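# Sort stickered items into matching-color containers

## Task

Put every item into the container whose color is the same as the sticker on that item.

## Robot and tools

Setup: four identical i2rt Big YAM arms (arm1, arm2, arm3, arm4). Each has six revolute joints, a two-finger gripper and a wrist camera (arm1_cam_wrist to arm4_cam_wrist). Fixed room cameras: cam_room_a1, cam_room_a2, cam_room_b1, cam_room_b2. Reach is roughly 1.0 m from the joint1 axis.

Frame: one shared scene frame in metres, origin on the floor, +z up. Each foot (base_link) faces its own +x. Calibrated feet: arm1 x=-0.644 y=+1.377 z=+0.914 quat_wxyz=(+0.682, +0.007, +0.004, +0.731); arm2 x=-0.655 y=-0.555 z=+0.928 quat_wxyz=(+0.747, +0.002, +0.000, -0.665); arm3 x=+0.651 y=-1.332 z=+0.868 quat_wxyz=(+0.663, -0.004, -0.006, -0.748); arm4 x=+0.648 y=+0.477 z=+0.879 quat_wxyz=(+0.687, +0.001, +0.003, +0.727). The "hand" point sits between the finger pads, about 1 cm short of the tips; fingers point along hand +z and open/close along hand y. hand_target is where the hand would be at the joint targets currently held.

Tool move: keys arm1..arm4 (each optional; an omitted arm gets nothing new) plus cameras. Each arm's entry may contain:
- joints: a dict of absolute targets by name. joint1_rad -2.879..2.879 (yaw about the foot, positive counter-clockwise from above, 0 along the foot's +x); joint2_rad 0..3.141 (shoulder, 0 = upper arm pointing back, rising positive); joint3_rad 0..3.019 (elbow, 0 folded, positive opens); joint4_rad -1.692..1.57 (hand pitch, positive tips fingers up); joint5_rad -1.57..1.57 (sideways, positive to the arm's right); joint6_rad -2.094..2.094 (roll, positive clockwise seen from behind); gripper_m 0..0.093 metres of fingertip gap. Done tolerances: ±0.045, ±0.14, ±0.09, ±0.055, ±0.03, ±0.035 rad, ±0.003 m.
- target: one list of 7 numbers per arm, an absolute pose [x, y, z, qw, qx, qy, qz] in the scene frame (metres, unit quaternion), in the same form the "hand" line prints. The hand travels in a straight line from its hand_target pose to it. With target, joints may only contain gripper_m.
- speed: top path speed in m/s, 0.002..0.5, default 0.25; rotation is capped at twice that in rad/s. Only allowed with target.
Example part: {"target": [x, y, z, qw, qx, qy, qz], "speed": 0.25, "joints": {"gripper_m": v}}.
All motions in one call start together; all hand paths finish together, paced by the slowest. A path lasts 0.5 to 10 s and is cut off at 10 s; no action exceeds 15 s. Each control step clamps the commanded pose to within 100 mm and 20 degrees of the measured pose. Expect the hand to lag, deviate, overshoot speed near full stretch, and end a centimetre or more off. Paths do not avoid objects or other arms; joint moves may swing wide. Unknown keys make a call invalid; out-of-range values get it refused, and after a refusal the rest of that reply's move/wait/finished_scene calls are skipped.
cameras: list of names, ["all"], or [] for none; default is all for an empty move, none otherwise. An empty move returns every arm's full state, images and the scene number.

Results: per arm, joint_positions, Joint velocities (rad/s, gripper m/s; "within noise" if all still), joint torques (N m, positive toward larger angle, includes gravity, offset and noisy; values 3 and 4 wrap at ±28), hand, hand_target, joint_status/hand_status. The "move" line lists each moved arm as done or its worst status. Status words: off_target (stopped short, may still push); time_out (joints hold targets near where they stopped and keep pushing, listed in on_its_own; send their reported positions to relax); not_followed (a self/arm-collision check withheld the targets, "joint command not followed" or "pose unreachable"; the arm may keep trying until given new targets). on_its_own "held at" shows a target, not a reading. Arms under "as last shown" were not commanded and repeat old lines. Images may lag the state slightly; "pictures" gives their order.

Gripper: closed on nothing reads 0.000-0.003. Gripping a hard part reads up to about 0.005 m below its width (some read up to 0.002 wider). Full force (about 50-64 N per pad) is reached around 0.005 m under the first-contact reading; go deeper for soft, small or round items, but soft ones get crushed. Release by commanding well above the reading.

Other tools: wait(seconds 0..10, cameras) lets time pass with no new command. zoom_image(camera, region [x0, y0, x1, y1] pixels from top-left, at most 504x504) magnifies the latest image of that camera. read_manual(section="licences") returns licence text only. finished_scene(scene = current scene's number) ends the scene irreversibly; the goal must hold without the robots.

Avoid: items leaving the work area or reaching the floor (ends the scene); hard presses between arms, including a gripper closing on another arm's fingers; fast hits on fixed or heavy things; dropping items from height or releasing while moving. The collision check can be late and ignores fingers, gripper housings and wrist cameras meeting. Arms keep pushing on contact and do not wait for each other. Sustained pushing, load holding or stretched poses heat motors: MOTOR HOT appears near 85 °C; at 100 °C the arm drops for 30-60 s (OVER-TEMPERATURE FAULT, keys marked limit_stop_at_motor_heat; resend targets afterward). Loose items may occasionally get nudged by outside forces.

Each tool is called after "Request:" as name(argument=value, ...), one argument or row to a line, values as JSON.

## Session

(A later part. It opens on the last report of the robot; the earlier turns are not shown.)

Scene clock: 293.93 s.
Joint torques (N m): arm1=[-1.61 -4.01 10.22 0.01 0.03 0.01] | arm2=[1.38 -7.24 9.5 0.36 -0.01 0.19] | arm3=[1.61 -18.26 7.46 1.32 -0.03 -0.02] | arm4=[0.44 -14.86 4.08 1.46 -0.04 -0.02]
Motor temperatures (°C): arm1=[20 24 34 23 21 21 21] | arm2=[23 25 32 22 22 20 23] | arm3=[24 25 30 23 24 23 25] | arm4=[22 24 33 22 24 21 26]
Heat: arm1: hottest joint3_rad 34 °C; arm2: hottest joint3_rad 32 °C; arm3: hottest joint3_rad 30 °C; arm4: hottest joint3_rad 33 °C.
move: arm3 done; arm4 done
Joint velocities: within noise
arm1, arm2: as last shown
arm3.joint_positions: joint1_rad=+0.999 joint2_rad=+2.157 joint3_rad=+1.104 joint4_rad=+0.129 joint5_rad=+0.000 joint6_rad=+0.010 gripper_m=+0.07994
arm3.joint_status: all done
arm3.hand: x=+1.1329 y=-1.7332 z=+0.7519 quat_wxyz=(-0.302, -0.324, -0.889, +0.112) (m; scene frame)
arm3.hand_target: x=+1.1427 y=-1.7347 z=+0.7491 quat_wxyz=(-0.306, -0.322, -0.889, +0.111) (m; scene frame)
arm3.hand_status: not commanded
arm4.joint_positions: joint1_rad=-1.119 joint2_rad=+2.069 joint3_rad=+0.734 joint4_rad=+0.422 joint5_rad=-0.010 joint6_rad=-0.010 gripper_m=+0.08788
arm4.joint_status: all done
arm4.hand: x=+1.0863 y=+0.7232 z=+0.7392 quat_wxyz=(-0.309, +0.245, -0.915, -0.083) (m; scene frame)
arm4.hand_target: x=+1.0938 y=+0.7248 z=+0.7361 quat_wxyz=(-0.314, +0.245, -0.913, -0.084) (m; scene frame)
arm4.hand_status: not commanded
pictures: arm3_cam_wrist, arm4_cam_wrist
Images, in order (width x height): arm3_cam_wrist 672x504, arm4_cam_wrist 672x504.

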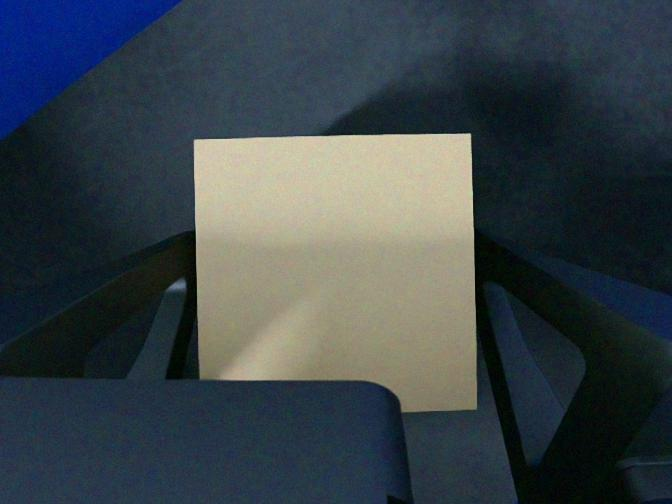

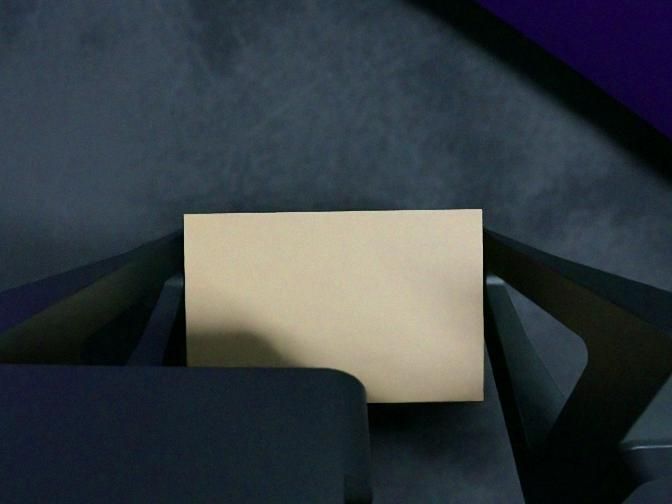

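Request:
move(
  arm3={"joints":{"gripper_m":0.09}},
)

Request:
move(
  arm4={"target":[1.032,0.693,0.842,0.309,-0.245,0.915,0.083],"speed":0.12},
  arm3={"target":[1.081,-1.69,0.854,0.302,0.324,0.889,-0.112],"speed":0.12},
)

Request:
move(
  arm4={"target":[0.97,0.66,0.94,0.309,-0.245,0.915,0.083],"speed":0.2},
  arm3={"target":[1.0,-1.63,0.96,0.302,0.324,0.889,-0.112],"speed":0.2},
  cameras=["cam_room_a1","cam_room_a2","arm3_cam_wrist","arm4_cam_wrist"],
)

Scene clock: 300.90 s.
Joint torques (N m): arm1=[-1.55 -4.13 10.52 0.13 -0.01 -0.01] | arm2=[1.32 -7.12 9.48 0.38 -0.01 0.19] | arm3=[1.79 -18.32 7.49 1.35 -0.01 -0.01] | arm4=[0.03 -14.92 4.01 1.43 -0.04 -0.01]
Motor temperatures (°C): arm1=[20 24 34 23 21 21 21] | arm2=[23 25 32 22 22 20 23] | arm3=[24 25 30 23 24 23 24] | arm4=[22 24 32 22 24 21 26]
Heat: arm1: hottest joint3_rad 34 °C; arm2: hottest joint3_rad 32 °C; arm3: hottest joint3_rad 30 °C; arm4: hottest joint3_rad 32 °C.
move: arm3 done
Joint velocities: within noise
arm1.joint_positions: joint1_rad=-1.004 joint2_rad=+1.139 joint3_rad=+0.841 joint4_rad=-1.259 joint5_rad=-0.008 joint6_rad=+0.002 gripper_m=+0.09198
arm1.joint_status: not commanded
arm1.hand: x=-0.4058 y=+1.5519 z=+1.0536 quat_wxyz=(+0.001, +0.311, -0.950, -0.010) (m; scene frame)
arm1.hand_target: x=-0.4064 y=+1.5526 z=+1.0559 quat_wxyz=(+0.001, +0.314, -0.950, -0.009) (m; scene frame)
arm1.hand_status: not commanded
arm2, arm4: as last shown
arm3.joint_positions: joint1_rad=+0.999 joint2_rad=+2.157 joint3_rad=+1.104 joint4_rad=+0.129 joint5_rad=+0.000 joint6_rad=+0.010 gripper_m=+0.08994
arm3.joint_status: all done
arm3.hand: x=+1.1329 y=-1.7332 z=+0.7519 quat_wxyz=(-0.302, -0.324, -0.889, +0.112) (m; scene frame)
arm3.hand_target: x=+1.1427 y=-1.7347 z=+0.7491 quat_wxyz=(-0.306, -0.322, -0.889, +0.111) (m; scene frame)
arm3.hand_status: not commanded
pictures: none

Scene clock: 302.63 s.
Joint torques (N m): arm1=[-0.97 -4.01 10.43 0.36 0.04 0.02] | arm2=[1.26 -7.06 9.47 0.34 -0.01 0.2] | arm3=[1.03 -16.56 5.96 0.91 0.09 -0.07] | arm4=[0.62 -11.93 4.41 0.61 0.04 0.04]
Motor temperatures (°C): arm1=[20 24 34 23 21 21 21] | arm2=[23 25 32 22 22 20 23] | arm3=[24 25 30 23 24 23 24] | arm4=[22 24 32 22 24 21 26]
Heat: arm1: hottest joint3_rad 34 °C; arm2: hottest joint3_rad 32 °C; arm3: hottest joint3_rad 30 °C; arm4: hottest joint3_rad 32 °C.
move: arm3 done; arm4 done
Joint velocities: within noise
arm1, arm2: as last shown
arm3.joint_positions: joint1_rad=+0.999 joint2_rad=+1.815 joint3_rad=+0.900 joint4_rad=+0.000 joint5_rad=-0.003 joint6_rad=+0.010 gripper_m=+0.08994
arm3.joint_status: not commanded
arm3.hand: x=+1.0849 y=-1.6916 z=+0.8554 quat_wxyz=(-0.307, -0.323, -0.888, +0.113) (m; scene frame)
arm3.hand_target: x=+1.0810 y=-1.6900 z=+0.8540 quat_wxyz=(-0.302, -0.324, -0.889, +0.112) (m; scene frame)
arm3.hand_status: done (0.004 m and 0.6 deg from the pose sent, 0.122 m and 0.0 deg at the start)
arm4.joint_positions: joint1_rad=-1.120 joint2_rad=+1.650 joint3_rad=+0.542 joint4_rad=+0.204 joint5_rad=-0.008 joint6_rad=-0.010 gripper_m=+0.08788
arm4.joint_status: not commanded
arm4.hand: x=+1.0349 y=+0.6933 z=+0.8425 quat_wxyz=(-0.314, +0.243, -0.914, -0.083) (m; scene frame)
arm4.hand_target: x=+1.0320 y=+0.6929 z=+0.8420 quat_wxyz=(-0.309, +0.245, -0.915, -0.083) (m; scene frame)
arm4.hand_status: done (0.003 m and 0.6 deg from the pose sent, 0.120 m and 0.1 deg at the start)
pictures: none

Scene clock: 304.03 s.
Joint torques (N m): arm1=[-1.03 -4.25 10.44 0.24 0.06 0.03] | arm2=[1.26 -7.18 9.5 0.35 -0.01 0.2] | arm3=[0.03 -9.93 7.65 0.92 -0.08 -0.12] | arm4=[0.62 -6.12 7.31 0.53 0.15 0.07]
Motor temperatures (°C): arm1=[20 24 34 23 21 21 21] | arm2=[23 25 32 22 22 20 23] | arm3=[24 25 30 23 24 23 24] | arm4=[22 24 32 22 24 21 26]
Heat: arm1: hottest joint3_rad 34 °C; arm2: hottest joint3_rad 32 °C; arm3: hottest joint3_rad 30 °C; arm4: hottest joint3_rad 32 °C.
move: arm3 done; arm4 done
Joint velocities: within noise
arm1: as last shown
arm2.joint_positions: joint1_rad=+0.917 joint2_rad=+1.098 joint3_rad=+0.792 joint4_rad=-1.245 joint5_rad=+0.003 joint6_rad=-0.008 gripper_m=+0.09194
arm2.joint_status: not commanded
arm2.hand: x=-0.4160 y=-0.6995 z=+1.0638 quat_wxyz=(-0.010, -0.262, -0.965, +0.003) (m; scene frame)
arm2.hand_target: x=-0.4200 y=-0.6951 z=+1.0601 quat_wxyz=(+0.000, -0.265, -0.964, +0.000) (m; scene frame)
arm2.hand_status: not commanded
arm3.joint_positions: joint1_rad=+0.994 joint2_rad=+1.346 joint3_rad=+0.713 joint4_rad=-0.274 joint5_rad=-0.010 joint6_rad=+0.002 gripper_m=+0.08994
arm3.joint_status: not commanded
arm3.hand: x=+1.0073 y=-1.6277 z=+0.9655 quat_wxyz=(-0.311, -0.320, -0.888, +0.113) (m; scene frame)
arm3.hand_target: x=+1.0001 y=-1.6299 z=+0.9602 quat_wxyz=(-0.302, -0.324, -0.889, +0.112) (m; scene frame)
arm3.hand_status: done (0.009 m and 1.1 deg from the pose sent, 0.148 m and 0.6 deg at the start)
arm4.joint_positions: joint1_rad=-1.120 joint2_rad=+1.134 joint3_rad=+0.447 joint4_rad=-0.211 joint5_rad=-0.008 joint6_rad=-0.010 gripper_m=+0.08788
arm4.joint_status: not commanded
arm4.hand: x=+0.9736 y=+0.6593 z=+0.9427 quat_wxyz=(-0.316, +0.243, -0.913, -0.084) (m; scene frame)
arm4.hand_target: x=+0.9701 y=+0.6599 z=+0.9401 quat_wxyz=(-0.309, +0.245, -0.915, -0.083) (m; scene frame)
arm4.hand_status: done (0.005 m and 0.8 deg from the pose sent, 0.122 m and 0.6 deg at the start)
pictures: arm3_cam_wrist, arm4_cam_wrist, cam_room_a1, cam_room_a2
Images, in order (width x height): arm3_cam_wrist 672x504, arm4_cam_wrist 672x504, cam_room_a1 672x504, cam_room_a2 672x504.

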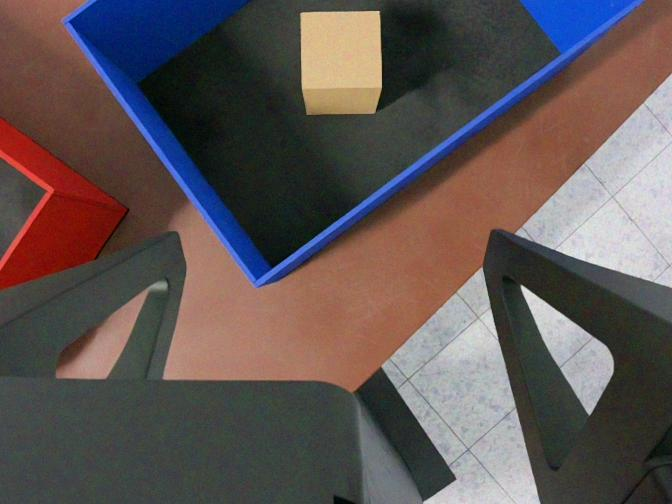

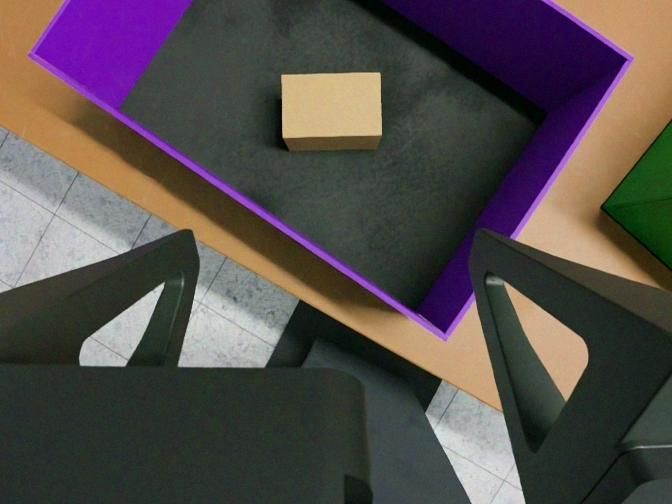

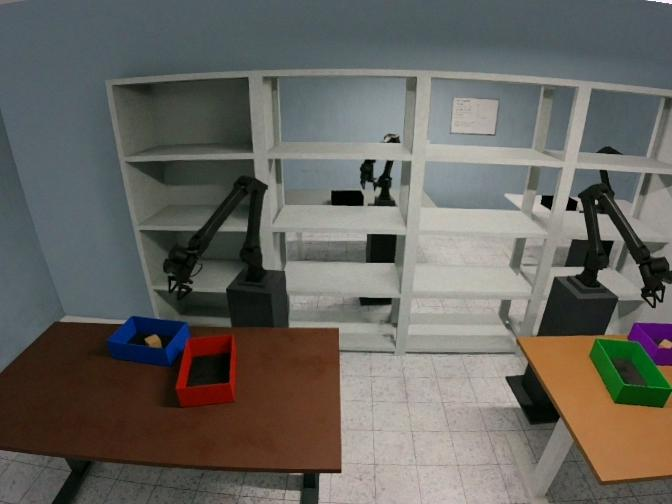

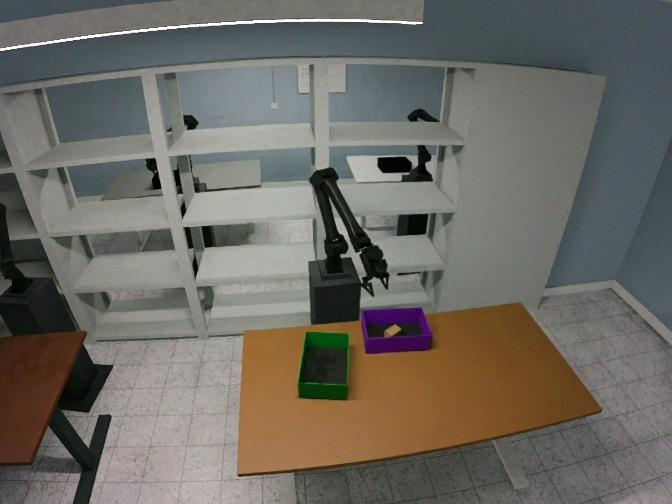

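Both items rest in the right containers.

Request:
finished_scene(
  scene=3,
)

The scene is finished: the task was done.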